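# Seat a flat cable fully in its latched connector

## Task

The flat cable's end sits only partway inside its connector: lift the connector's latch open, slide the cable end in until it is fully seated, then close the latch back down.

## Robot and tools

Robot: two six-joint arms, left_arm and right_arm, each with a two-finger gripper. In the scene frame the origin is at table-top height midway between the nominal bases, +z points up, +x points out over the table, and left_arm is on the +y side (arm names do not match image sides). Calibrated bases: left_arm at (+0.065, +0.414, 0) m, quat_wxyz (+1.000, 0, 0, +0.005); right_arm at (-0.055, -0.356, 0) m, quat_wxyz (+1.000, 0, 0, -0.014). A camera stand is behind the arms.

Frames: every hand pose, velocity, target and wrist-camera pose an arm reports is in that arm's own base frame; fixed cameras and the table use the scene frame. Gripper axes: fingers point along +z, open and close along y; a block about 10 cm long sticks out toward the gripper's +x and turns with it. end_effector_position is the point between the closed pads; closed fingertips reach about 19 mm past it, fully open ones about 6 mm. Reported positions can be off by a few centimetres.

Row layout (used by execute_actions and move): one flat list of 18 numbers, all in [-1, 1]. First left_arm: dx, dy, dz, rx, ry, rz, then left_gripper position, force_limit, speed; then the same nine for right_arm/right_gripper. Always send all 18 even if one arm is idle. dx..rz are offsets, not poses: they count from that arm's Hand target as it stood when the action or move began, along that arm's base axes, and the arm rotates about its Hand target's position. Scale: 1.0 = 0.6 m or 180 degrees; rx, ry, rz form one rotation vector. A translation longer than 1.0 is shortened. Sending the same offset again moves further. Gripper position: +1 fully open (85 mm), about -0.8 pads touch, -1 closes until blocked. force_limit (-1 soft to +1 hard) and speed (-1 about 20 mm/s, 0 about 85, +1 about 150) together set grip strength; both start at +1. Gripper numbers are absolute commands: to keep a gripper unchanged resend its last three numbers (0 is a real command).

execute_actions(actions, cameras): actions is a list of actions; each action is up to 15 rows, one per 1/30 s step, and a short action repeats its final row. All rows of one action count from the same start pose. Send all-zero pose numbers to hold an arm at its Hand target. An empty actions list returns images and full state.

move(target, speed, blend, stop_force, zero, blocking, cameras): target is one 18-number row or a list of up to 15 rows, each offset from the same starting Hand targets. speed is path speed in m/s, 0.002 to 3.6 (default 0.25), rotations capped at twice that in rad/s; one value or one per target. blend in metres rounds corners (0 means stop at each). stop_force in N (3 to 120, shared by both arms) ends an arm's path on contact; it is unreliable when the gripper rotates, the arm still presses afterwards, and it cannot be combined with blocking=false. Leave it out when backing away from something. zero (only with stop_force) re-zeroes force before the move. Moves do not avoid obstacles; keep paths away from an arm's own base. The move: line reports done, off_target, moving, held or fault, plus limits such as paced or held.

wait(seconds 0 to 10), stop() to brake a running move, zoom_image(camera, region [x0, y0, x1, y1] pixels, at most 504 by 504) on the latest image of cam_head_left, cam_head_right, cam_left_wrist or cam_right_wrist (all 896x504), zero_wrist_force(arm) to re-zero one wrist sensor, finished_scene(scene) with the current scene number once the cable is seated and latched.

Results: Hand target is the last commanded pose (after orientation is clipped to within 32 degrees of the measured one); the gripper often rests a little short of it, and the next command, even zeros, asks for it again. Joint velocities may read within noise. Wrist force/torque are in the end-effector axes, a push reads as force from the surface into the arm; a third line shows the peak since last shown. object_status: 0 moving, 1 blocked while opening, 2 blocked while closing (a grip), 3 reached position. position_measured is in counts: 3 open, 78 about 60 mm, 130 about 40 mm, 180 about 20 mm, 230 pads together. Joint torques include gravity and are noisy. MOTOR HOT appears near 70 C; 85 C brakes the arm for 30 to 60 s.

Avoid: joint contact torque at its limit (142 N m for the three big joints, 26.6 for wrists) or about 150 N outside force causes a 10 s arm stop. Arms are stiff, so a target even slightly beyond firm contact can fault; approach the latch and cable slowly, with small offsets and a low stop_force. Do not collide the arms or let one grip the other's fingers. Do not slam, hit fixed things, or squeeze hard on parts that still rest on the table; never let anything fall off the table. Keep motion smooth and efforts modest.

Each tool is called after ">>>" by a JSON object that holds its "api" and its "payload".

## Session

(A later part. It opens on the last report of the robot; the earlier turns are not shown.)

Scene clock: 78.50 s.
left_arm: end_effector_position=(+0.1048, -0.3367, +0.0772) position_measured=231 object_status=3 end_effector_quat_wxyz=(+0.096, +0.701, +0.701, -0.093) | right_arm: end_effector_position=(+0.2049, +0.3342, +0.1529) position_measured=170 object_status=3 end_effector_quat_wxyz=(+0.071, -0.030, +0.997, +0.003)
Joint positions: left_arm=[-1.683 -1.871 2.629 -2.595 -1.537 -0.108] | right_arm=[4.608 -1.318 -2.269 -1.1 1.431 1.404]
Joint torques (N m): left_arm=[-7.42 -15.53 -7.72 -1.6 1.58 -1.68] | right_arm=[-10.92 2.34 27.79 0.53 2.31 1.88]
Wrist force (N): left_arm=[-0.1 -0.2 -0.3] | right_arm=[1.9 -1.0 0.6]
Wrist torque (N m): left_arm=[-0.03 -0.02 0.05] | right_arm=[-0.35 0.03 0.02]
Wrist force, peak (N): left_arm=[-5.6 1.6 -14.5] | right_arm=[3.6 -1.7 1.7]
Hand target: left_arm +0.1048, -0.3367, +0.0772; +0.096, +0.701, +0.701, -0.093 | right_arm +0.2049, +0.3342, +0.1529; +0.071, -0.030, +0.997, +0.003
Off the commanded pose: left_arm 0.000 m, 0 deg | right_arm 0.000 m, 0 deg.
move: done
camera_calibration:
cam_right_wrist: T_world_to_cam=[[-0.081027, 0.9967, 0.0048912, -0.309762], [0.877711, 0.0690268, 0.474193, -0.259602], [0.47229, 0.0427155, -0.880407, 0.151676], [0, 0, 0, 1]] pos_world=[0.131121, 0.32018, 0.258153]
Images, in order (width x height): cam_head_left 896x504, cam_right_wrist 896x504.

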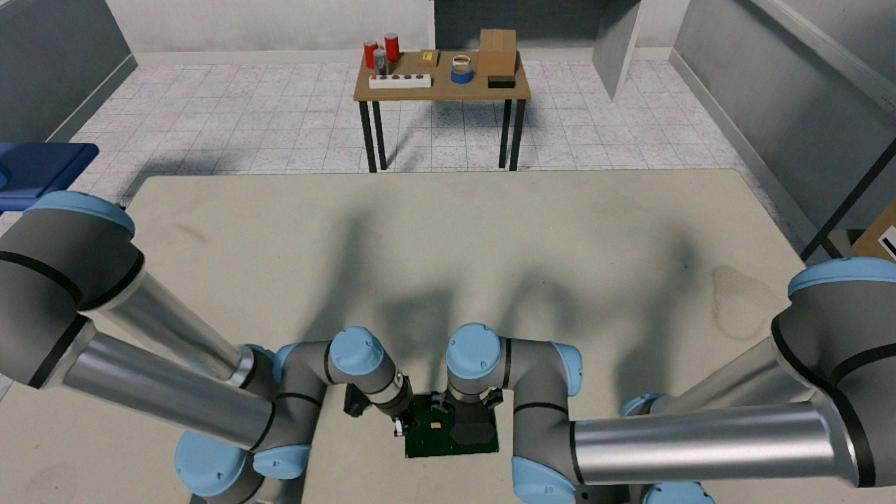

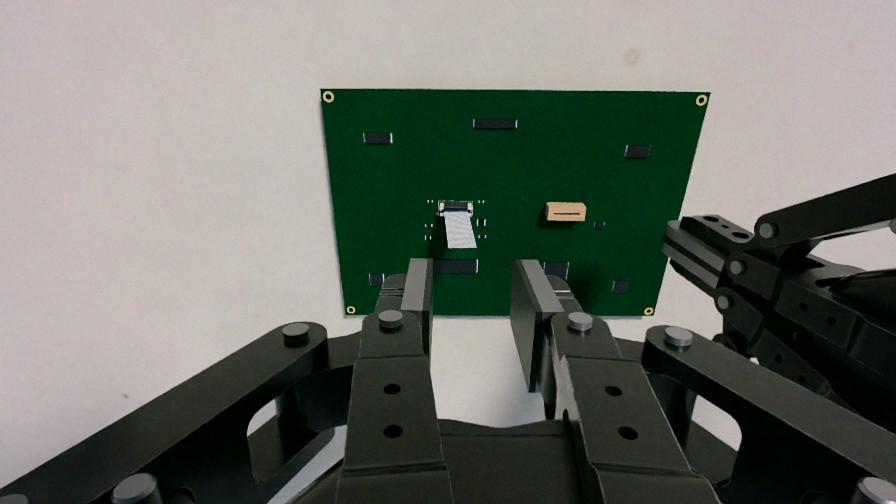

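>>> {"api": "move", "payload": {"target": [0.0628,-0.1127,-0.003,0.0006,0.2137,0.2152,-0.85,-1,0,0,0,0,0,0,0,-0.325,-1,0], "speed": 0.15, "cameras": ["cam_left_wrist","cam_right_wrist","cam_head_left"]}}

Scene clock: 84.27 s.
left_arm: end_effector_position=(+0.1425, -0.4043, +0.0754) position_measured=231 object_status=3 end_effector_quat_wxyz=(-0.112, +0.365, +0.882, -0.277) | right_arm: end_effector_position=(+0.2049, +0.3342, +0.1529) position_measured=170 object_status=3 end_effector_quat_wxyz=(+0.071, -0.030, +0.997, +0.003)
Joint positions: left_arm=[-1.237 -1.448 2.435 -2.858 -2.107 -0.535] | right_arm=[4.608 -1.318 -2.269 -1.1 1.431 1.405]
Joint torques (N m): left_arm=[6.57 -12.89 -27.7 -4.24 -2.45 -1.68] | right_arm=[-5.8 3.07 27.85 0.59 1.21 1.67]
Wrist force (N): left_arm=[0.1 -1.1 0.2] | right_arm=[2.1 -1.0 0.6]
Wrist torque (N m): left_arm=[-0.06 -0.10 -0.18] | right_arm=[-0.35 0.01 0.02]
Wrist force, peak (N): left_arm=[-0.1 -1.7 0.2] | right_arm=[2.3 -1.2 0.4]
Hand target: left_arm +0.1425, -0.4044, +0.0754; -0.112, +0.365, +0.882, -0.277 | right_arm +0.2049, +0.3342, +0.1529; +0.071, -0.030, +0.997, +0.003
Off the commanded pose: left_arm 0.000 m, 0 deg | right_arm 0.000 m, 0 deg.
move: done
camera_calibration:
cam_left_wrist: T_world_to_cam=[[0.58472, 0.555884, -0.590843, 0.198547], [0.797269, -0.528336, 0.29193, -0.332093], [-0.149885, -0.641758, -0.752117, -0.0543182], [0, 0, 0, 1]] pos_world=[0.140532, -0.320685, 0.173405]
cam_right_wrist: T_world_to_cam=[[-0.0807515, 0.996723, 0.00481271, -0.309785], [0.877734, 0.0688218, 0.47418, -0.259536], [0.472295, 0.042515, -0.880415, 0.151741], [0, 0, 0, 1]] pos_world=[0.131121, 0.32018, 0.258153]
Images, in order (width x height): cam_head_left 896x504, cam_left_wrist 896x504, cam_right_wrist 896x504.

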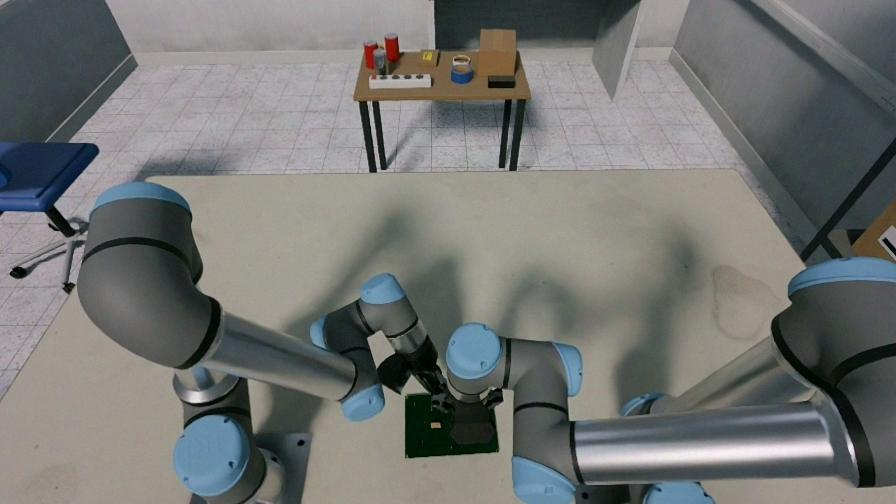

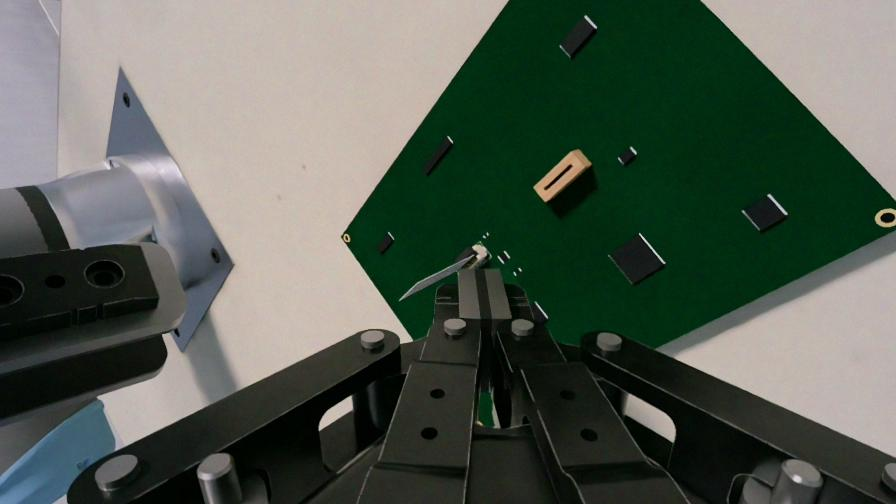

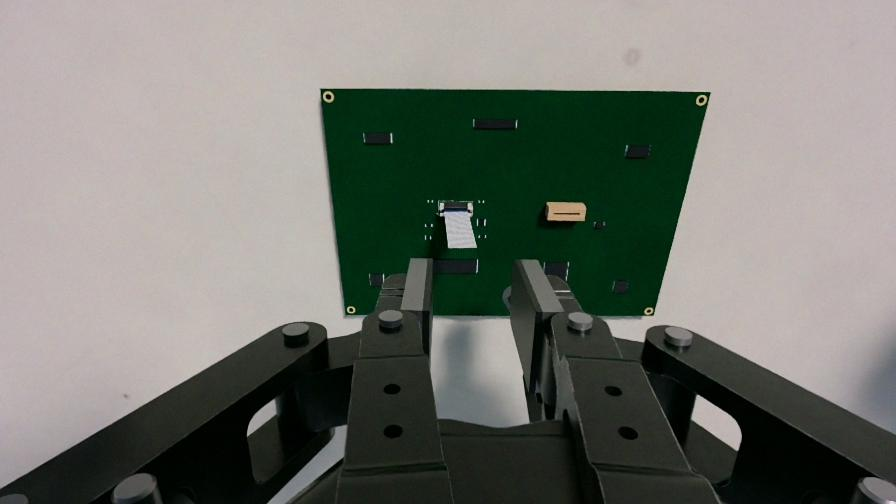

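>>> {"api": "move", "payload": {"target": [0,0,-0.065,0,0,0,-0.85,-1,0,0,0,0,0,0,0,-0.325,-1,0], "speed": 0.1}}

>>> {"api": "move", "payload": {"target": [0,0,-0.03,0,0,0,-0.85,-1,0,0,0,0,0,0,0,-0.325,-1,0], "speed": 0.005, "stop_force": 18, "cameras": ["cam_left_wrist","cam_right_wrist"]}}

Scene clock: 85.70 s.
left_arm: end_effector_position=(+0.1425, -0.4043, +0.0365) position_measured=231 object_status=3 end_effector_quat_wxyz=(-0.112, +0.365, +0.882, -0.277) | right_arm: end_effector_position=(+0.2049, +0.3342, +0.1529) position_measured=170 object_status=3 end_effector_quat_wxyz=(+0.071, -0.030, +0.997, +0.003)
Joint positions: left_arm=[-1.237 -1.322 2.463 -3.012 -2.107 -0.536] | right_arm=[4.608 -1.318 -2.269 -1.1 1.431 1.405]
Joint torques (N m): left_arm=[-2.52 -15.37 -0.95 -4.33 -2.55 -1.75] | right_arm=[-3.91 2.63 27.87 0.72 0.76 1.92]
Wrist force (N): left_arm=[0.0 -1.2 -0.1] | right_arm=[2.0 -1.1 0.5]
Wrist torque (N m): left_arm=[-0.05 -0.09 -0.18] | right_arm=[-0.36 0.01 0.02]
Wrist force, peak (N): left_arm=[-0.1 -2.0 -0.6] | right_arm=[2.3 -1.1 0.6]
Hand target: left_arm +0.1425, -0.4044, +0.0364; -0.112, +0.365, +0.882, -0.277 | right_arm +0.2049, +0.3342, +0.1529; +0.071, -0.030, +0.997, +0.003
Off the commanded pose: left_arm 0.000 m, 0 deg | right_arm 0.000 m, 0 deg.
move: done

Scene clock: 88.70 s.
left_arm: end_effector_position=(+0.1425, -0.4044, +0.0265) position_measured=231 object_status=3 end_effector_quat_wxyz=(-0.112, +0.365, +0.882, -0.277) | right_arm: end_effector_position=(+0.2049, +0.3342, +0.1529) position_measured=170 object_status=3 end_effector_quat_wxyz=(+0.071, -0.030, +0.997, +0.003)
Joint positions: left_arm=[-1.237 -1.288 2.468 -3.051 -2.107 -0.536] | right_arm=[4.608 -1.318 -2.269 -1.1 1.431 1.405]
Joint torques (N m): left_arm=[-4.79 -26.75 -5.07 1.22 2.44 -0.39] | right_arm=[-0.22 3.68 27.5 0.71 0.07 1.77]
Wrist force (N): left_arm=[-2.7 -10.1 -13.1] | right_arm=[2.1 -1.0 0.7]
Wrist torque (N m): left_arm=[0.09 -0.05 -0.16] | right_arm=[-0.35 0.01 0.02]
Wrist force, peak (N): left_arm=[2.8 -11.2 -24.6] | right_arm=[2.2 -1.2 0.7]
Hand target: left_arm +0.1425, -0.4044, +0.0265; -0.112, +0.365, +0.882, -0.277 (not the last commanded pose) | right_arm +0.2049, +0.3342, +0.1529; +0.071, -0.030, +0.997, +0.003
Off the commanded pose: left_arm 0.008 m, 0 deg | right_arm 0.000 m, 0 deg.
move: contact (left_arm)
camera_calibration:
cam_left_wrist: T_world_to_cam=[[0.584446, 0.555854, -0.591142, 0.169662], [0.797451, -0.528118, 0.291826, -0.317732], [-0.14998, -0.641964, -0.751923, -0.0912482], [0, 0, 0, 1]] pos_world=[0.140532, -0.320685, 0.124405]
cam_right_wrist: T_world_to_cam=[[-0.0807515, 0.996723, 0.00481271, -0.309785], [0.877734, 0.0688218, 0.47418, -0.259536], [0.472295, 0.042515, -0.880415, 0.151741], [0, 0, 0, 1]] pos_world=[0.131121, 0.32018, 0.258153]
Images, in order (width x height): cam_left_wrist 896x504, cam_right_wrist 896x504.

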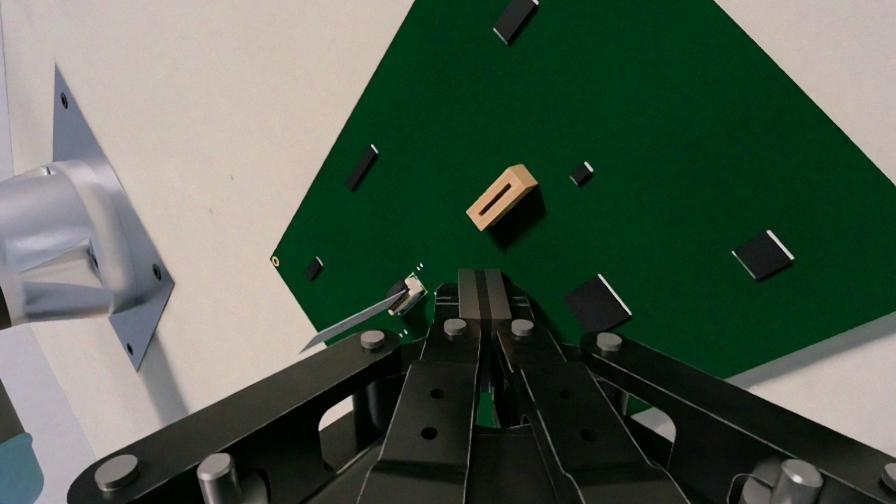

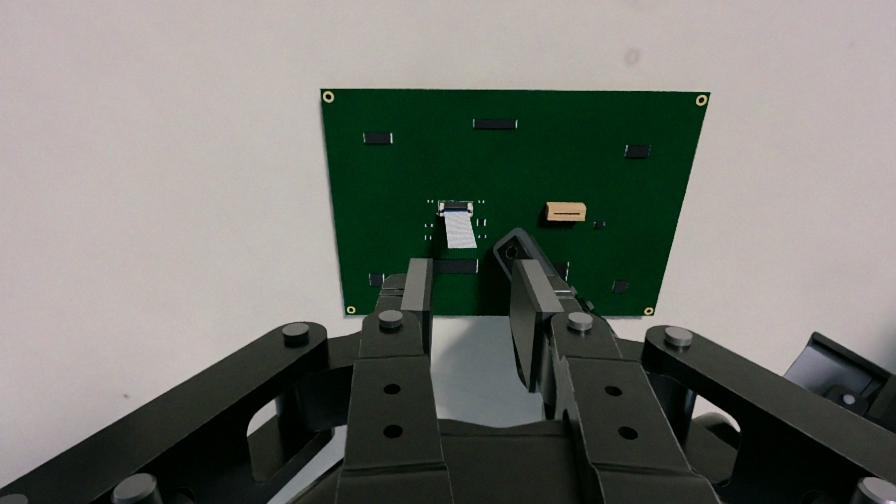

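>>> {"api": "move", "payload": {"target": [0,0,0,0,0,0,-0.85,-1,0,0.014,-0.0017,-0.15,-0.0017,0.0277,0.0028,-0.325,-1,0], "speed": 0.12, "cameras": ["cam_left_wrist","cam_right_wrist"]}}

>>> {"api": "zoom_image", "payload": {"camera": "cam_right_wrist", "region": [400, 210, 540, 320]}}

>>> {"api": "zoom_image", "payload": {"camera": "cam_left_wrist", "region": [330, 240, 470, 350]}}

Scene clock: 90.80 s.
left_arm: end_effector_position=(+0.1425, -0.4044, +0.0265) position_measured=231 object_status=3 end_effector_quat_wxyz=(-0.112, +0.365, +0.882, -0.277) | right_arm: end_effector_position=(+0.2133, +0.3332, +0.0630) position_measured=170 object_status=3 end_effector_quat_wxyz=(+0.027, -0.034, +0.999, +0.002)
Joint positions: left_arm=[-1.237 -1.288 2.468 -3.051 -2.107 -0.536] | right_arm=[4.523 -1.519 -2.378 -0.799 1.518 1.312]
Joint torques (N m): left_arm=[-0.26 -26.87 -15.62 0.26 2.36 1.14] | right_arm=[-12.95 7.59 11.08 5.02 2.38 -2.24]
Wrist force (N): left_arm=[-2.9 -10.6 -13.4] | right_arm=[1.9 -1.0 0.5]
Wrist torque (N m): left_arm=[0.08 -0.04 -0.17] | right_arm=[-0.33 -0.01 0.10]
Wrist force, peak (N): left_arm=[-3.0 -10.6 -13.9] | right_arm=[1.9 -1.0 1.6]
Hand target: left_arm +0.1425, -0.4044, +0.0265; -0.112, +0.365, +0.882, -0.277 | right_arm +0.2133, +0.3332, +0.0629; +0.027, -0.034, +0.999, +0.002
Off the commanded pose: left_arm 0.000 m, 0 deg | right_arm 0.000 m, 0 deg.
move: done
camera_calibration:
cam_left_wrist: T_world_to_cam=[[0.584446, 0.555854, -0.591142, 0.169721], [0.797451, -0.528118, 0.291826, -0.317761], [-0.14998, -0.641964, -0.751923, -0.091173], [0, 0, 0, 1]] pos_world=[0.140532, -0.320685, 0.124505]
cam_right_wrist: T_world_to_cam=[[-0.0889774, 0.99601, 0.00682342, -0.305744], [0.914952, 0.0790249, 0.39575, -0.230558], [0.393632, 0.0414559, -0.918333, 0.0881411], [0, 0, 0, 1]] pos_world=[0.14905, 0.31909, 0.174273]
Images, in order (width x height): cam_left_wrist 896x504, cam_right_wrist 896x504.

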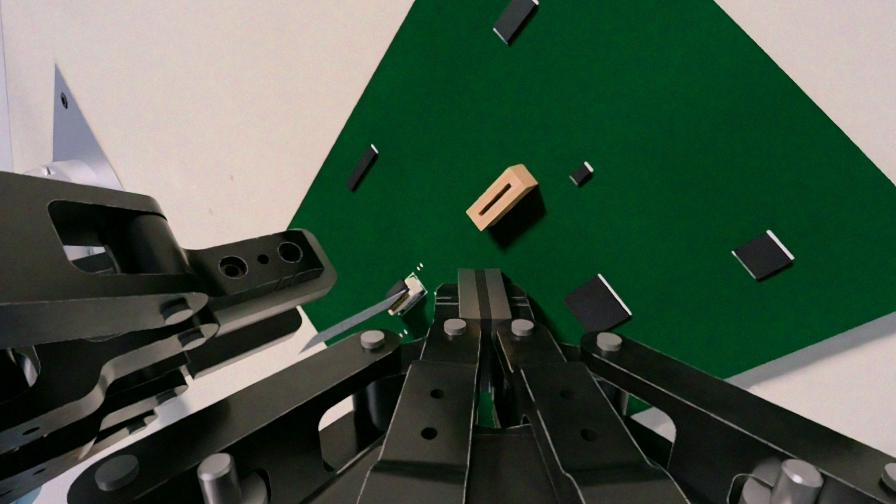

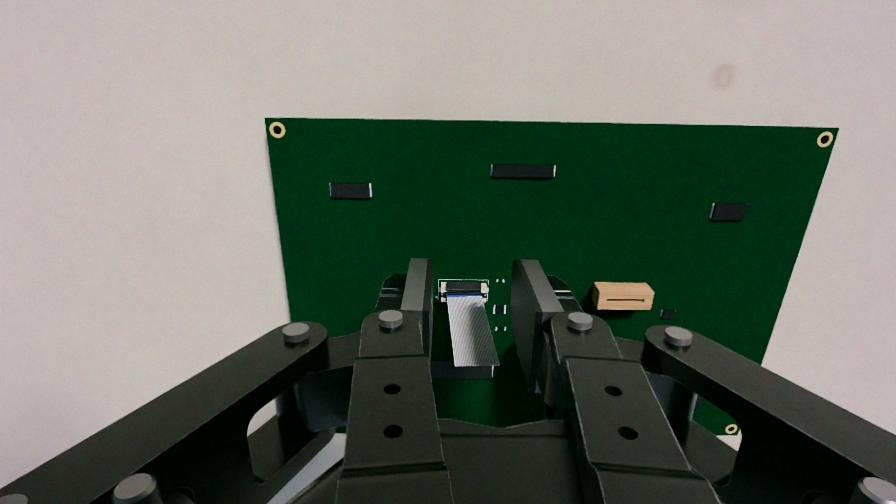

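Scaled by 3.600 from the camera's 896x504 image, which has a finer 1280x720 frame.

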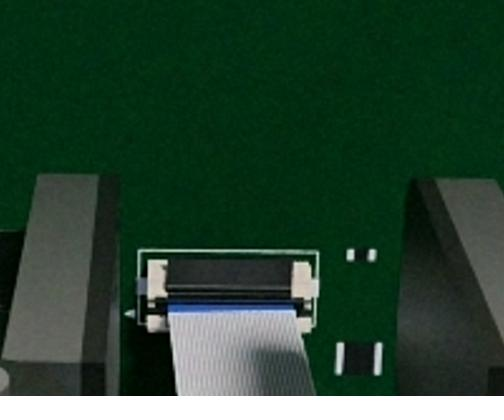

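Scaled by 3.600 from the camera's 896x504 image, which has a finer 1280x720 frame.

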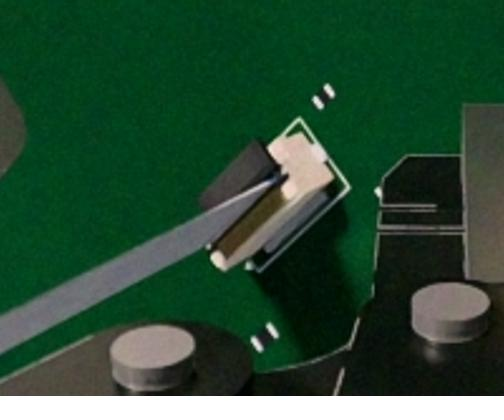

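>>> {"api": "move", "payload": {"target": [0,0,0,0,0,0,-0.85,-1,0,0,-0.001,-0.05,0,0,0,-0.325,-1,0], "speed": 0.06}}

>>> {"api": "move", "payload": {"target": [0,0,0,0,0,0,-0.85,-1,0,0,0,-0.025,0,0,0,-0.325,-1,0], "speed": 0.005, "stop_force": 3, "cameras": ["cam_right_wrist","cam_left_wrist"]}}

>>> {"api": "zoom_image", "payload": {"camera": "cam_right_wrist", "region": [400, 230, 540, 340]}}

>>> {"api": "zoom_image", "payload": {"camera": "cam_left_wrist", "region": [330, 240, 470, 350]}}

Scene clock: 92.33 s.
left_arm: end_effector_position=(+0.1425, -0.4044, +0.0265) position_measured=231 object_status=3 end_effector_quat_wxyz=(-0.112, +0.365, +0.882, -0.277) | right_arm: end_effector_position=(+0.2133, +0.3326, +0.0330) position_measured=170 object_status=3 end_effector_quat_wxyz=(+0.027, -0.034, +0.999, +0.002)
Joint positions: left_arm=[-1.237 -1.288 2.468 -3.051 -2.107 -0.536] | right_arm=[4.523 -1.594 -2.416 -0.686 1.518 1.312]
Joint torques (N m): left_arm=[4.02 -26.44 -15.47 -0.69 2.25 1.23] | right_arm=[-12.25 10.71 10.17 5.16 1.9 -2.21]
Wrist force (N): left_arm=[-2.6 -10.3 -12.7] | right_arm=[2.1 -0.9 0.8]
Wrist torque (N m): left_arm=[0.07 -0.06 -0.17] | right_arm=[-0.31 -0.04 0.11]
Wrist force, peak (N): left_arm=[-2.9 -10.7 -13.6] | right_arm=[2.2 -0.8 1.2]
Hand target: left_arm +0.1425, -0.4044, +0.0265; -0.112, +0.365, +0.882, -0.277 | right_arm +0.2133, +0.3326, +0.0329; +0.027, -0.034, +0.999, +0.002
Off the commanded pose: left_arm 0.000 m, 0 deg | right_arm 0.000 m, 0 deg.
move: done

Scene clock: 94.70 s.
left_arm: end_effector_position=(+0.1425, -0.4044, +0.0265) position_measured=231 object_status=3 end_effector_quat_wxyz=(-0.112, +0.365, +0.882, -0.277) | right_arm: end_effector_position=(+0.2133, +0.3326, +0.0269) position_measured=170 object_status=3 end_effector_quat_wxyz=(+0.027, -0.034, +0.999, +0.002)
Joint positions: left_arm=[-1.237 -1.288 2.468 -3.051 -2.107 -0.536] | right_arm=[4.523 -1.611 -2.423 -0.663 1.518 1.312]
Joint torques (N m): left_arm=[4.56 -26.9 -16.28 -1.23 2.2 1.26] | right_arm=[-9.88 25.73 21.05 0.51 2.07 -2.14]
Wrist force (N): left_arm=[-2.9 -10.1 -13.0] | right_arm=[1.6 0.1 -1.4]
Wrist torque (N m): left_arm=[0.09 0.00 -0.17] | right_arm=[-0.27 0.01 0.11]
Wrist force, peak (N): left_arm=[-3.3 -10.6 -13.9] | right_arm=[2.9 -5.3 -17.2]
Hand target: left_arm +0.1425, -0.4044, +0.0265; -0.112, +0.365, +0.882, -0.277 | right_arm +0.2133, +0.3326, +0.0269; +0.027, -0.034, +0.999, +0.002 (not the last commanded pose)
Off the commanded pose: left_arm 0.000 m, 0 deg | right_arm 0.009 m, 0 deg.
move: contact (right_arm)
camera_calibration:
cam_left_wrist: T_world_to_cam=[[0.584456, 0.555891, -0.591097, 0.169726], [0.797462, -0.528068, 0.291887, -0.317754], [-0.149882, -0.641973, -0.751935, -0.0911881], [0, 0, 0, 1]] pos_world=[0.140532, -0.320685, 0.124505]
cam_right_wrist: T_world_to_cam=[[-0.08898, 0.99601, 0.00683187, -0.3049], [0.914988, 0.0790278, 0.395666, -0.216219], [0.393547, 0.0414575, -0.918369, 0.0550312], [0, 0, 0, 1]] pos_world=[0.14905, 0.31849, 0.138172]
Images, in order (width x height): cam_left_wrist 896x504, cam_right_wrist 896x504.

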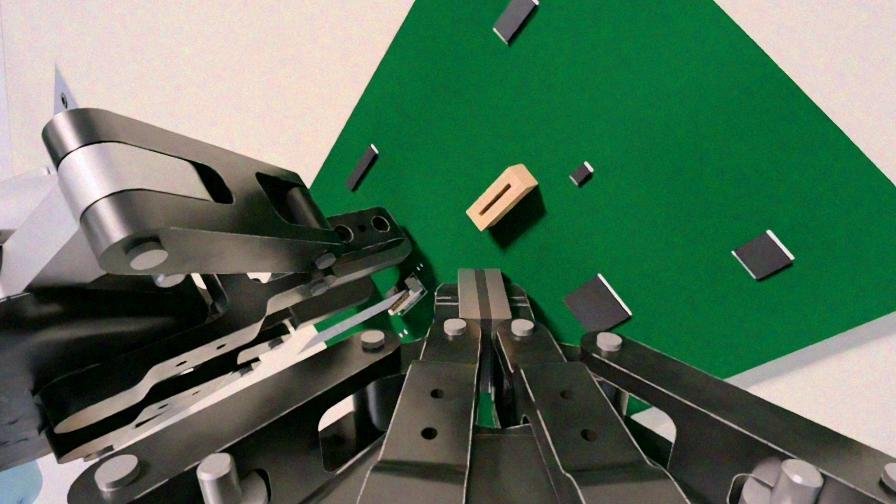

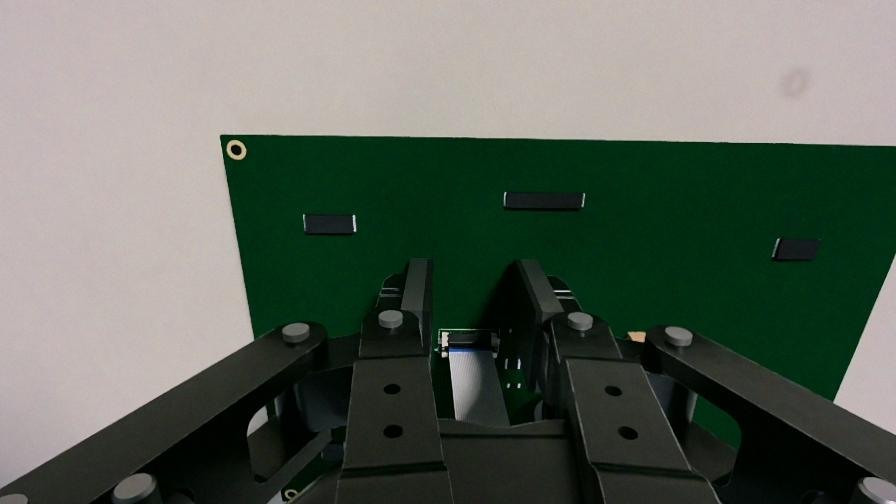

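Scaled by 3.600 from the camera's 896x504 image, which has a finer 1280x720 frame.

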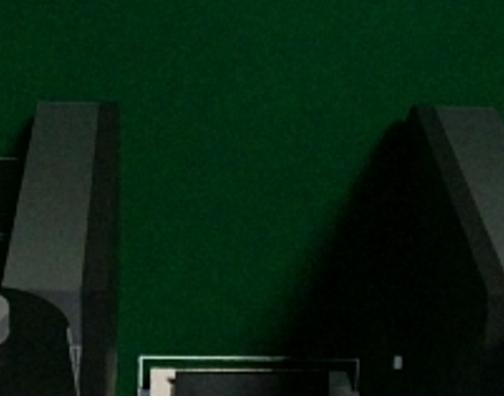

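Scaled by 3.600 from the camera's 896x504 image, which has a finer 1280x720 frame.

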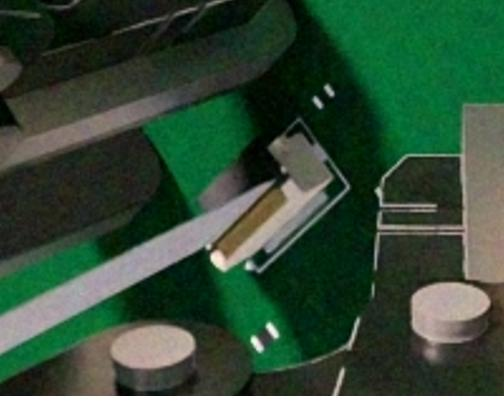

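>>> {"api": "move", "payload": {"target": [0,0,0,0,0,0,-0.85,-1,0,0,-0.0007,0.0012,0,0,0,-0.484,-1,-0.8], "speed": 0.01, "cameras": ["cam_right_wrist","cam_left_wrist"]}}

>>> {"api": "zoom_image", "payload": {"camera": "cam_right_wrist", "region": [410, 250, 530, 350]}}

>>> {"api": "zoom_image", "payload": {"camera": "cam_left_wrist", "region": [330, 240, 470, 350]}}

Scene clock: 96.00 s.
left_arm: end_effector_position=(+0.1425, -0.4044, +0.0265) position_measured=231 object_status=3 end_effector_quat_wxyz=(-0.112, +0.365, +0.882, -0.277) | right_arm: end_effector_position=(+0.2133, +0.3322, +0.0276) position_measured=190 object_status=3 end_effector_quat_wxyz=(+0.027, -0.034, +0.999, +0.002)
Joint positions: left_arm=[-1.237 -1.288 2.468 -3.051 -2.107 -0.536] | right_arm=[4.522 -1.608 -2.423 -0.665 1.518 1.312]
Joint torques (N m): left_arm=[4.74 -27.19 -16.38 -1.15 2.15 1.18] | right_arm=[-12.49 26.52 10.07 0.85 1.54 -2.13]
Wrist force (N): left_arm=[-2.7 -10.6 -13.5] | right_arm=[1.9 -0.6 0.6]
Wrist torque (N m): left_arm=[0.08 -0.07 -0.17] | right_arm=[-0.27 -0.01 0.11]
Wrist force, peak (N): left_arm=[-2.9 -10.8 -13.7] | right_arm=[1.3 -1.6 -8.4]
Hand target: left_arm +0.1425, -0.4044, +0.0265; -0.112, +0.365, +0.882, -0.277 | right_arm +0.2133, +0.3322, +0.0276; +0.027, -0.034, +0.999, +0.002
Off the commanded pose: left_arm 0.000 m, 0 deg | right_arm 0.000 m, 0 deg.
move: done
camera_calibration:
cam_left_wrist: T_world_to_cam=[[0.584456, 0.555891, -0.591097, 0.169726], [0.797462, -0.528068, 0.291887, -0.317754], [-0.149882, -0.641973, -0.751935, -0.0911881], [0, 0, 0, 1]] pos_world=[0.140532, -0.320685, 0.124505]
cam_right_wrist: T_world_to_cam=[[-0.08898, 0.99601, 0.00683187, -0.304507], [0.914988, 0.0790278, 0.395666, -0.216464], [0.393547, 0.0414575, -0.918369, 0.0556906], [0, 0, 0, 1]] pos_world=[0.14905, 0.31809, 0.138872]
Images, in order (width x height): cam_left_wrist 896x504, cam_right_wrist 896x504.

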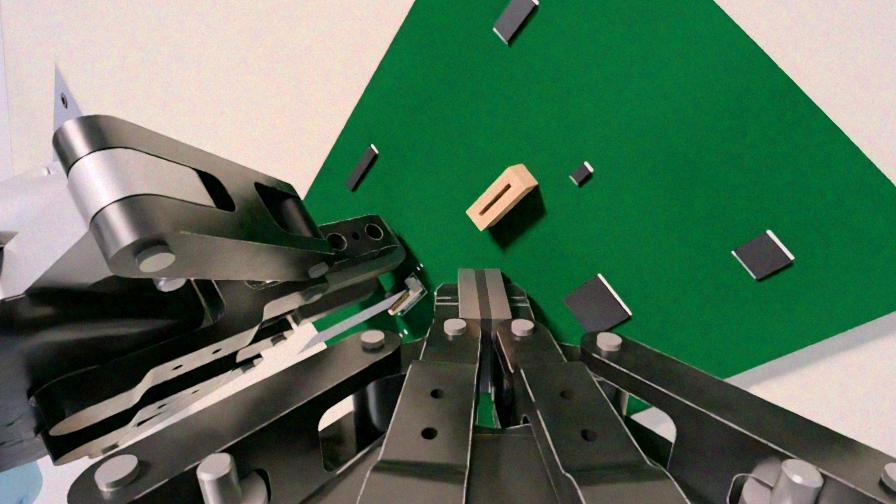

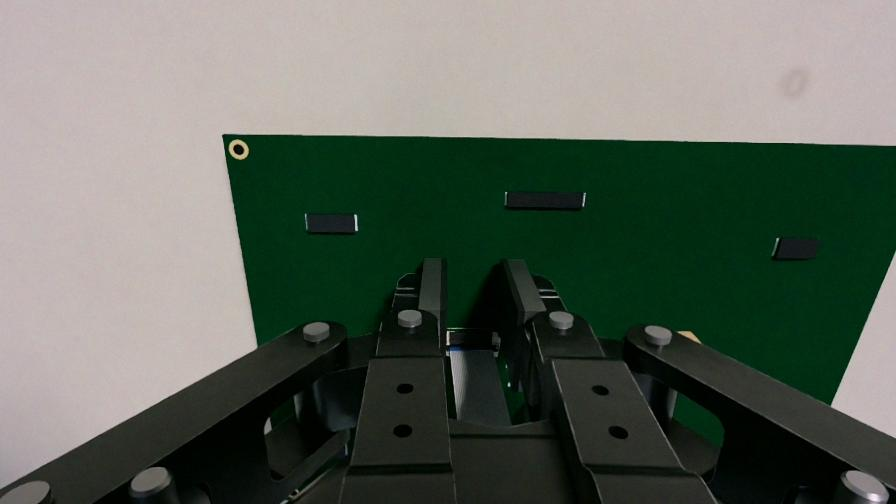

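Scaled by 4.200 from the camera's 896x504 image, which has a finer 1280x720 frame.

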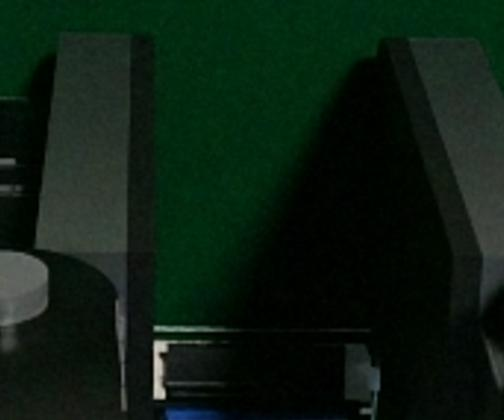

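Scaled by 3.600 from the camera's 896x504 image, which has a finer 1280x720 frame.

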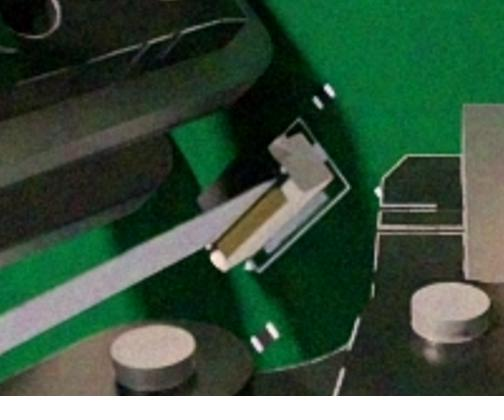

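>>> {"api": "move", "payload": {"target": [0,0,0,0,0,0,-0.85,-1,0,0.0133,0.0009,0,0,0,0,-0.484,-1,-0.8], "speed": 0.0025, "stop_force": 2.5, "cameras": ["cam_right_wrist","cam_left_wrist"]}}

>>> {"api": "zoom_image", "payload": {"camera": "cam_right_wrist", "region": [410, 250, 530, 350]}}

>>> {"api": "zoom_image", "payload": {"camera": "cam_left_wrist", "region": [330, 240, 470, 350]}}

stop_force must be a number from 3 to 120 (N); nothing of the call was run

Scaled by 4.200 from the camera's 896x504 image, which has a finer 1280x720 frame.

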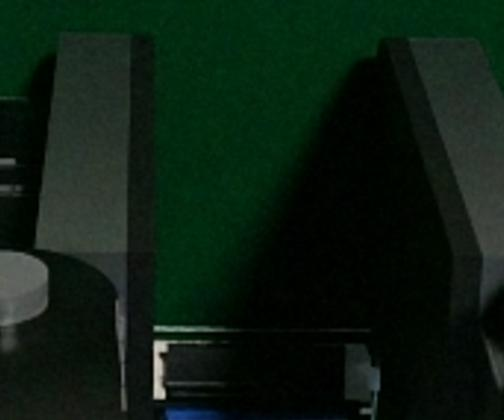

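Scaled by 3.600 from the camera's 896x504 image, which has a finer 1280x720 frame.

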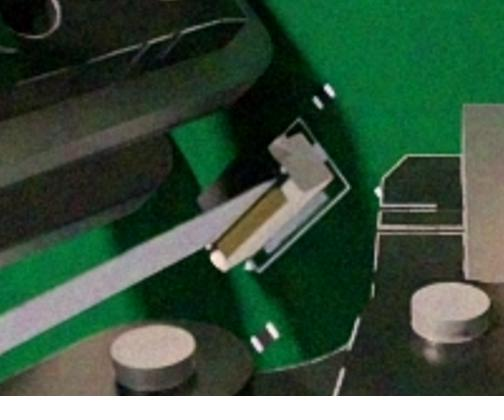

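>>> {"api": "move", "payload": {"target": [0,0,0,0,0,0,-0.85,-1,0,0.0133,0.0009,0,0,0,0,-0.484,-1,-0.8], "speed": 0.0025, "stop_force": 3, "cameras": ["cam_right_wrist","cam_left_wrist"]}}

>>> {"api": "zoom_image", "payload": {"camera": "cam_right_wrist", "region": [410, 230, 530, 330]}}

>>> {"api": "zoom_image", "payload": {"camera": "cam_left_wrist", "region": [330, 240, 470, 350]}}

Scene clock: 100.30 s.
left_arm: end_effector_position=(+0.1425, -0.4044, +0.0265) position_measured=231 object_status=3 end_effector_quat_wxyz=(-0.112, +0.365, +0.882, -0.277) | right_arm: end_effector_position=(+0.2211, +0.3327, +0.0276) position_measured=190 object_status=3 end_effector_quat_wxyz=(+0.027, -0.034, +0.999, +0.002)
Joint positions: left_arm=[-1.237 -1.288 2.468 -3.051 -2.107 -0.536] | right_arm=[4.502 -1.619 -2.412 -0.665 1.519 1.291]
Joint torques (N m): left_arm=[4.8 -27.02 -15.48 -1.27 2.11 1.31] | right_arm=[6.89 22.4 11.94 4.74 0.75 1.9]
Wrist force (N): left_arm=[-2.9 -10.7 -13.1] | right_arm=[5.6 -0.3 0.2]
Wrist torque (N m): left_arm=[0.03 -0.02 -0.17] | right_arm=[-0.32 -0.02 0.11]
Wrist force, peak (N): left_arm=[-2.9 -10.9 -13.6] | right_arm=[4.8 -3.0 -0.9]
Hand target: left_arm +0.1425, -0.4044, +0.0265; -0.112, +0.365, +0.882, -0.277 | right_arm +0.2211, +0.3327, +0.0276; +0.027, -0.034, +0.999, +0.002
Off the commanded pose: left_arm 0.000 m, 0 deg | right_arm 0.000 m, 0 deg.
move: contact (right_arm)
camera_calibration:
cam_left_wrist: T_world_to_cam=[[0.584456, 0.555891, -0.591097, 0.169726], [0.797462, -0.528068, 0.291887, -0.317754], [-0.149882, -0.641973, -0.751935, -0.0911881], [0, 0, 0, 1]] pos_world=[0.140532, -0.320685, 0.124505]
cam_right_wrist: T_world_to_cam=[[-0.0888887, 0.996018, 0.00687092, -0.304333], [0.914997, 0.0789286, 0.395665, -0.22361], [0.393548, 0.0414571, -0.918369, 0.0526003], [0, 0, 0, 1]] pos_world=[0.15685, 0.31859, 0.138872]
Images, in order (width x height): cam_left_wrist 896x504, cam_right_wrist 896x504.

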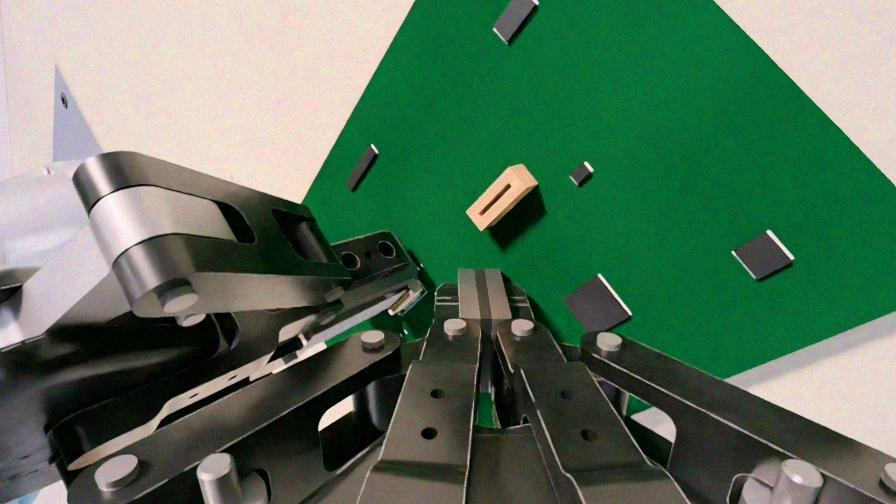

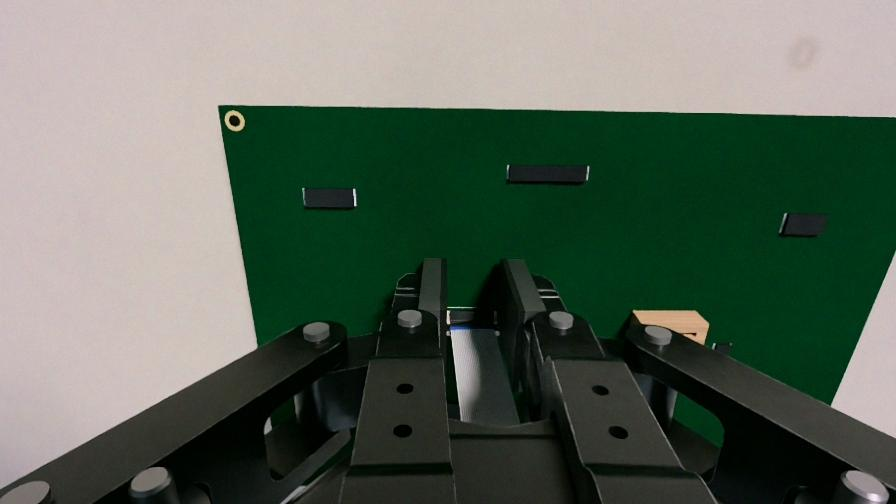

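Scaled by 4.200 from the camera's 896x504 image, which has a finer 1280x720 frame.

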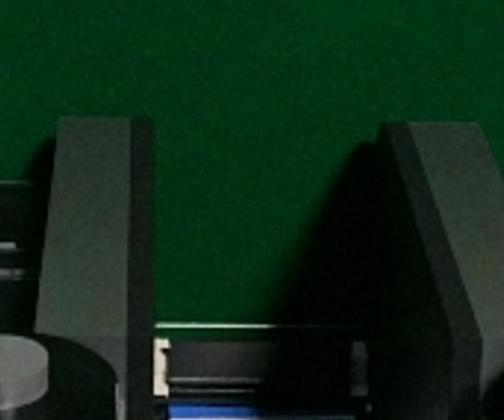

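Scaled by 3.600 from the camera's 896x504 image, which has a finer 1280x720 frame.

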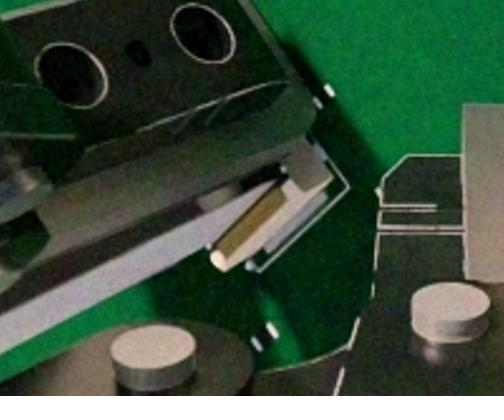

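>>> {"api": "move", "payload": {"target": [0,0,0,0,0,0,-0.85,-1,0,-0.001,-0.00007,0,0,0,0,-0.484,-1,-0.8], "speed": 0.0025}}

>>> {"api": "move", "payload": {"target": [0,0,0,0,0,0,-0.85,-1,0,0,0,0,0,0,0,-1,-1,-1], "cameras": ["cam_right_wrist","cam_left_wrist"]}}

>>> {"api": "zoom_image", "payload": {"camera": "cam_right_wrist", "region": [410, 230, 530, 330]}}

>>> {"api": "zoom_image", "payload": {"camera": "cam_left_wrist", "region": [330, 240, 470, 350]}}

Scene clock: 101.47 s.
left_arm: end_effector_position=(+0.1425, -0.4044, +0.0265) position_measured=231 object_status=3 end_effector_quat_wxyz=(-0.112, +0.365, +0.882, -0.277) | right_arm: end_effector_position=(+0.2205, +0.3327, +0.0276) position_measured=190 object_status=3 end_effector_quat_wxyz=(+0.027, -0.034, +0.999, +0.002)
Joint positions: left_arm=[-1.237 -1.288 2.468 -3.051 -2.107 -0.536] | right_arm=[4.503 -1.618 -2.413 -0.665 1.519 1.292]
Joint torques (N m): left_arm=[5 -26.81 -15.7 -1.12 2.01 1.3] | right_arm=[10.92 27.63 9.18 2.71 -1.9 1.89]
Wrist force (N): left_arm=[-2.7 -10.4 -12.8] | right_arm=[1.3 -0.2 1.0]
Wrist torque (N m): left_arm=[0.05 -0.04 -0.17] | right_arm=[-0.27 -0.03 0.03]
Wrist force, peak (N): left_arm=[-3.0 -10.8 -14.0] | right_arm=[5.7 -0.3 0.5]
Hand target: left_arm +0.1425, -0.4044, +0.0265; -0.112, +0.365, +0.882, -0.277 | right_arm +0.2205, +0.3327, +0.0276; +0.027, -0.034, +0.999, +0.002
Off the commanded pose: left_arm 0.000 m, 0 deg | right_arm 0.000 m, 0 deg.
move: done

Scene clock: 102.10 s.
left_arm: end_effector_position=(+0.1425, -0.4044, +0.0265) position_measured=231 object_status=3 end_effector_quat_wxyz=(-0.112, +0.365, +0.882, -0.277) | right_arm: end_effector_position=(+0.2205, +0.3327, +0.0276) position_measured=206 object_status=0 end_effector_quat_wxyz=(+0.027, -0.034, +0.999, +0.002)
Joint positions: left_arm=[-1.237 -1.288 2.468 -3.051 -2.107 -0.536] | right_arm=[4.503 -1.618 -2.413 -0.665 1.519 1.293]
Joint torques (N m): left_arm=[3.71 -24.39 -15.8 -1.19 0.68 1.25] | right_arm=[4.06 17.6 11.94 0.38 -3.33 1.8]
Wrist force (N): left_arm=[-3.6 -8.2 -16.8] | right_arm=[14.2 -2.0 -13.7]
Wrist torque (N m): left_arm=[-0.02 -0.01 -0.17] | right_arm=[-0.26 -0.08 0.05]
Wrist force, peak (N): left_arm=[-3.8 -8.6 -17.5] | right_arm=[14.2 -2.3 -14.3]
Hand target: left_arm +0.1425, -0.4044, +0.0265; -0.112, +0.365, +0.882, -0.277 | right_arm +0.2205, +0.3327, +0.0276; +0.027, -0.034, +0.999, +0.002
Off the commanded pose: left_arm 0.000 m, 0 deg | right_arm 0.000 m, 0 deg.
move: done
camera_calibration:
cam_left_wrist: T_world_to_cam=[[0.584503, 0.55586, -0.591081, 0.169649], [0.797428, -0.528101, 0.291921, -0.317844], [-0.149884, -0.641973, -0.751935, -0.091173], [0, 0, 0, 1]] pos_world=[0.140632, -0.320685, 0.124505]
cam_right_wrist: T_world_to_cam=[[-0.0890189, 0.996006, 0.00692351, -0.304369], [0.914985, 0.0790271, 0.395673, -0.223092], [0.393546, 0.0415573, -0.918365, 0.0528043], [0, 0, 0, 1]] pos_world=[0.15625, 0.31859, 0.138872]
Images, in order (width x height): cam_left_wrist 896x504, cam_right_wrist 896x504.

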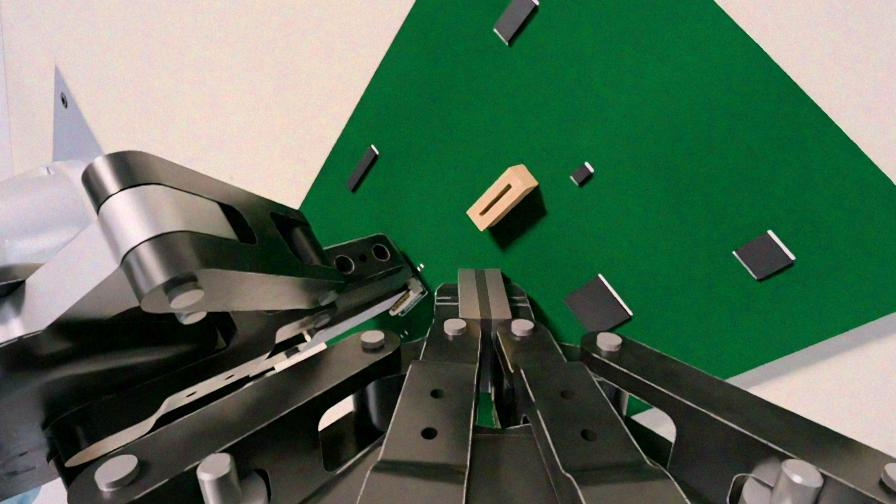

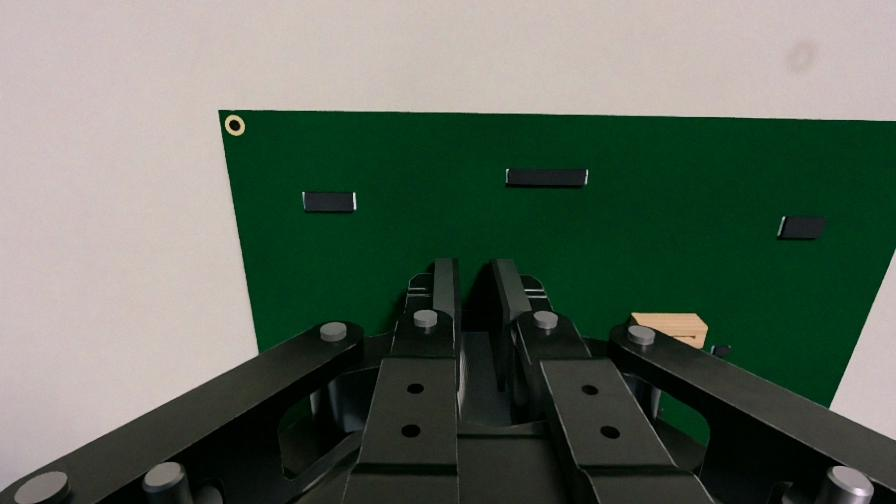

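Scaled by 4.200 from the camera's 896x504 image, which has a finer 1280x720 frame.

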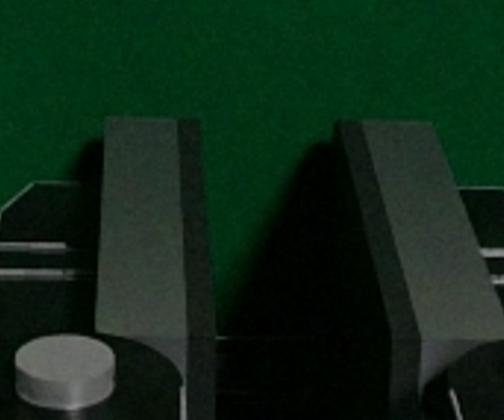

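Scaled by 3.600 from the camera's 896x504 image, which has a finer 1280x720 frame.

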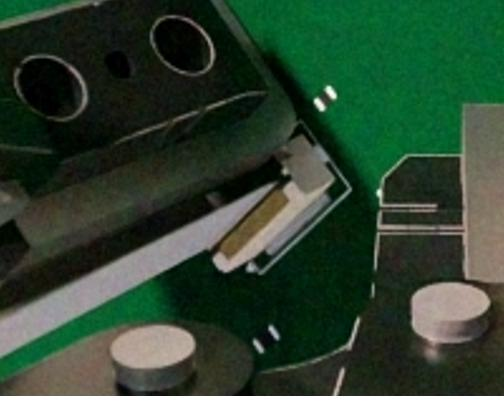

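>>> {"api": "move", "payload": {"target": [0,0,0,0,0,0,-0.85,-1,0,0,0,0,0,0,0,-0.484,-1,-1], "cameras": ["cam_right_wrist","cam_left_wrist"]}}

>>> {"api": "zoom_image", "payload": {"camera": "cam_right_wrist", "region": [410, 230, 530, 330]}}

>>> {"api": "zoom_image", "payload": {"camera": "cam_left_wrist", "region": [330, 240, 470, 350]}}

Scene clock: 102.87 s.
left_arm: end_effector_position=(+0.1425, -0.4044, +0.0265) position_measured=231 object_status=3 end_effector_quat_wxyz=(-0.112, +0.365, +0.882, -0.277) | right_arm: end_effector_position=(+0.2205, +0.3327, +0.0276) position_measured=190 object_status=0 end_effector_quat_wxyz=(+0.027, -0.034, +0.999, +0.002)
Joint positions: left_arm=[-1.237 -1.288 2.468 -3.051 -2.107 -0.536] | right_arm=[4.503 -1.618 -2.413 -0.665 1.519 1.293]
Joint torques (N m): left_arm=[2.39 -20.85 -15.21 -1.27 -1.08 1.12] | right_arm=[-4.7 9.9 12.84 1.15 -0.85 1.93]
Wrist force (N): left_arm=[-3.6 -8.5 -17.2] | right_arm=[3.5 -1.2 -0.8]
Wrist torque (N m): left_arm=[-0.02 -0.02 -0.17] | right_arm=[-0.36 -0.03 0.02]
Wrist force, peak (N): left_arm=[-3.7 -8.6 -17.6] | right_arm=[14.1 -2.1 -14.4]
Hand target: left_arm +0.1425, -0.4044, +0.0265; -0.112, +0.365, +0.882, -0.277 | right_arm +0.2205, +0.3327, +0.0276; +0.027, -0.034, +0.999, +0.002
Off the commanded pose: left_arm 0.000 m, 0 deg | right_arm 0.000 m, 0 deg.
move: done
camera_calibration:
cam_left_wrist: T_world_to_cam=[[0.584456, 0.555891, -0.591097, 0.169726], [0.797462, -0.528068, 0.291887, -0.317754], [-0.149882, -0.641973, -0.751935, -0.0911881], [0, 0, 0, 1]] pos_world=[0.140532, -0.320685, 0.124505]
cam_right_wrist: T_world_to_cam=[[-0.0889851, 0.99601, 0.00682012, -0.304362], [0.914951, 0.0790333, 0.39575, -0.223099], [0.393632, 0.0414559, -0.918333, 0.0528187], [0, 0, 0, 1]] pos_world=[0.15625, 0.31859, 0.138873]
Images, in order (width x height): cam_left_wrist 896x504, cam_right_wrist 896x504.

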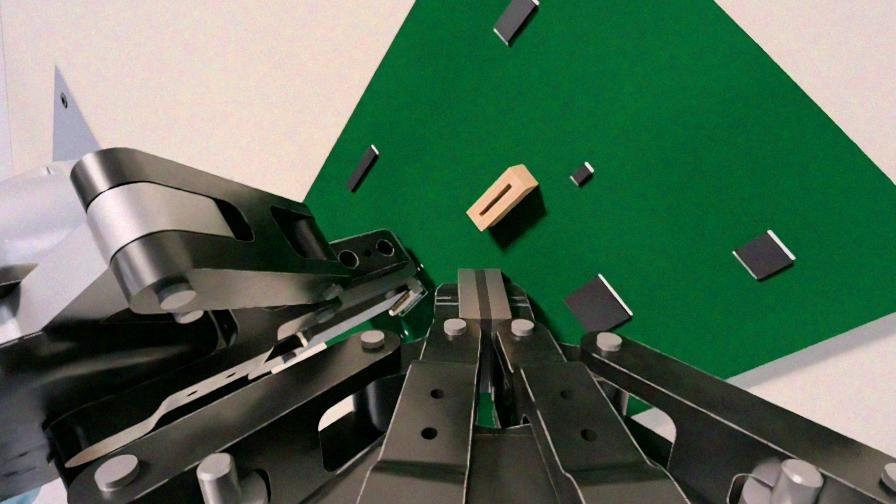

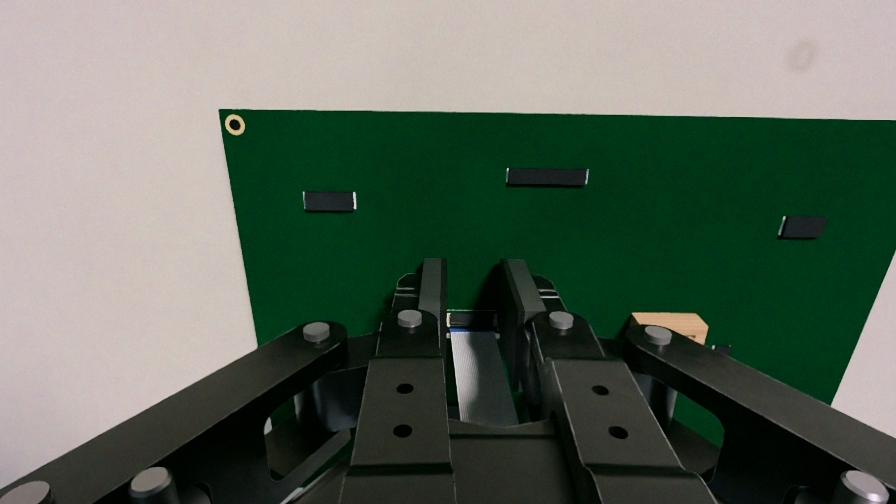

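Scaled by 4.200 from the camera's 896x504 image, which has a finer 1280x720 frame.

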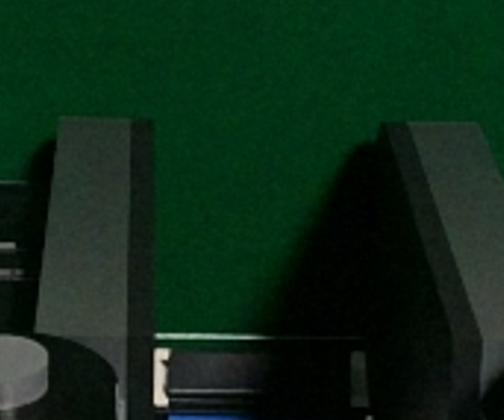

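Scaled by 3.600 from the camera's 896x504 image, which has a finer 1280x720 frame.

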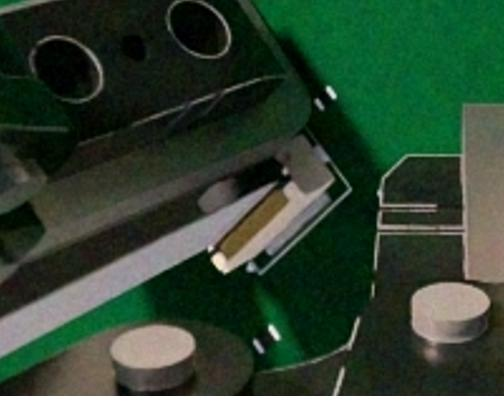

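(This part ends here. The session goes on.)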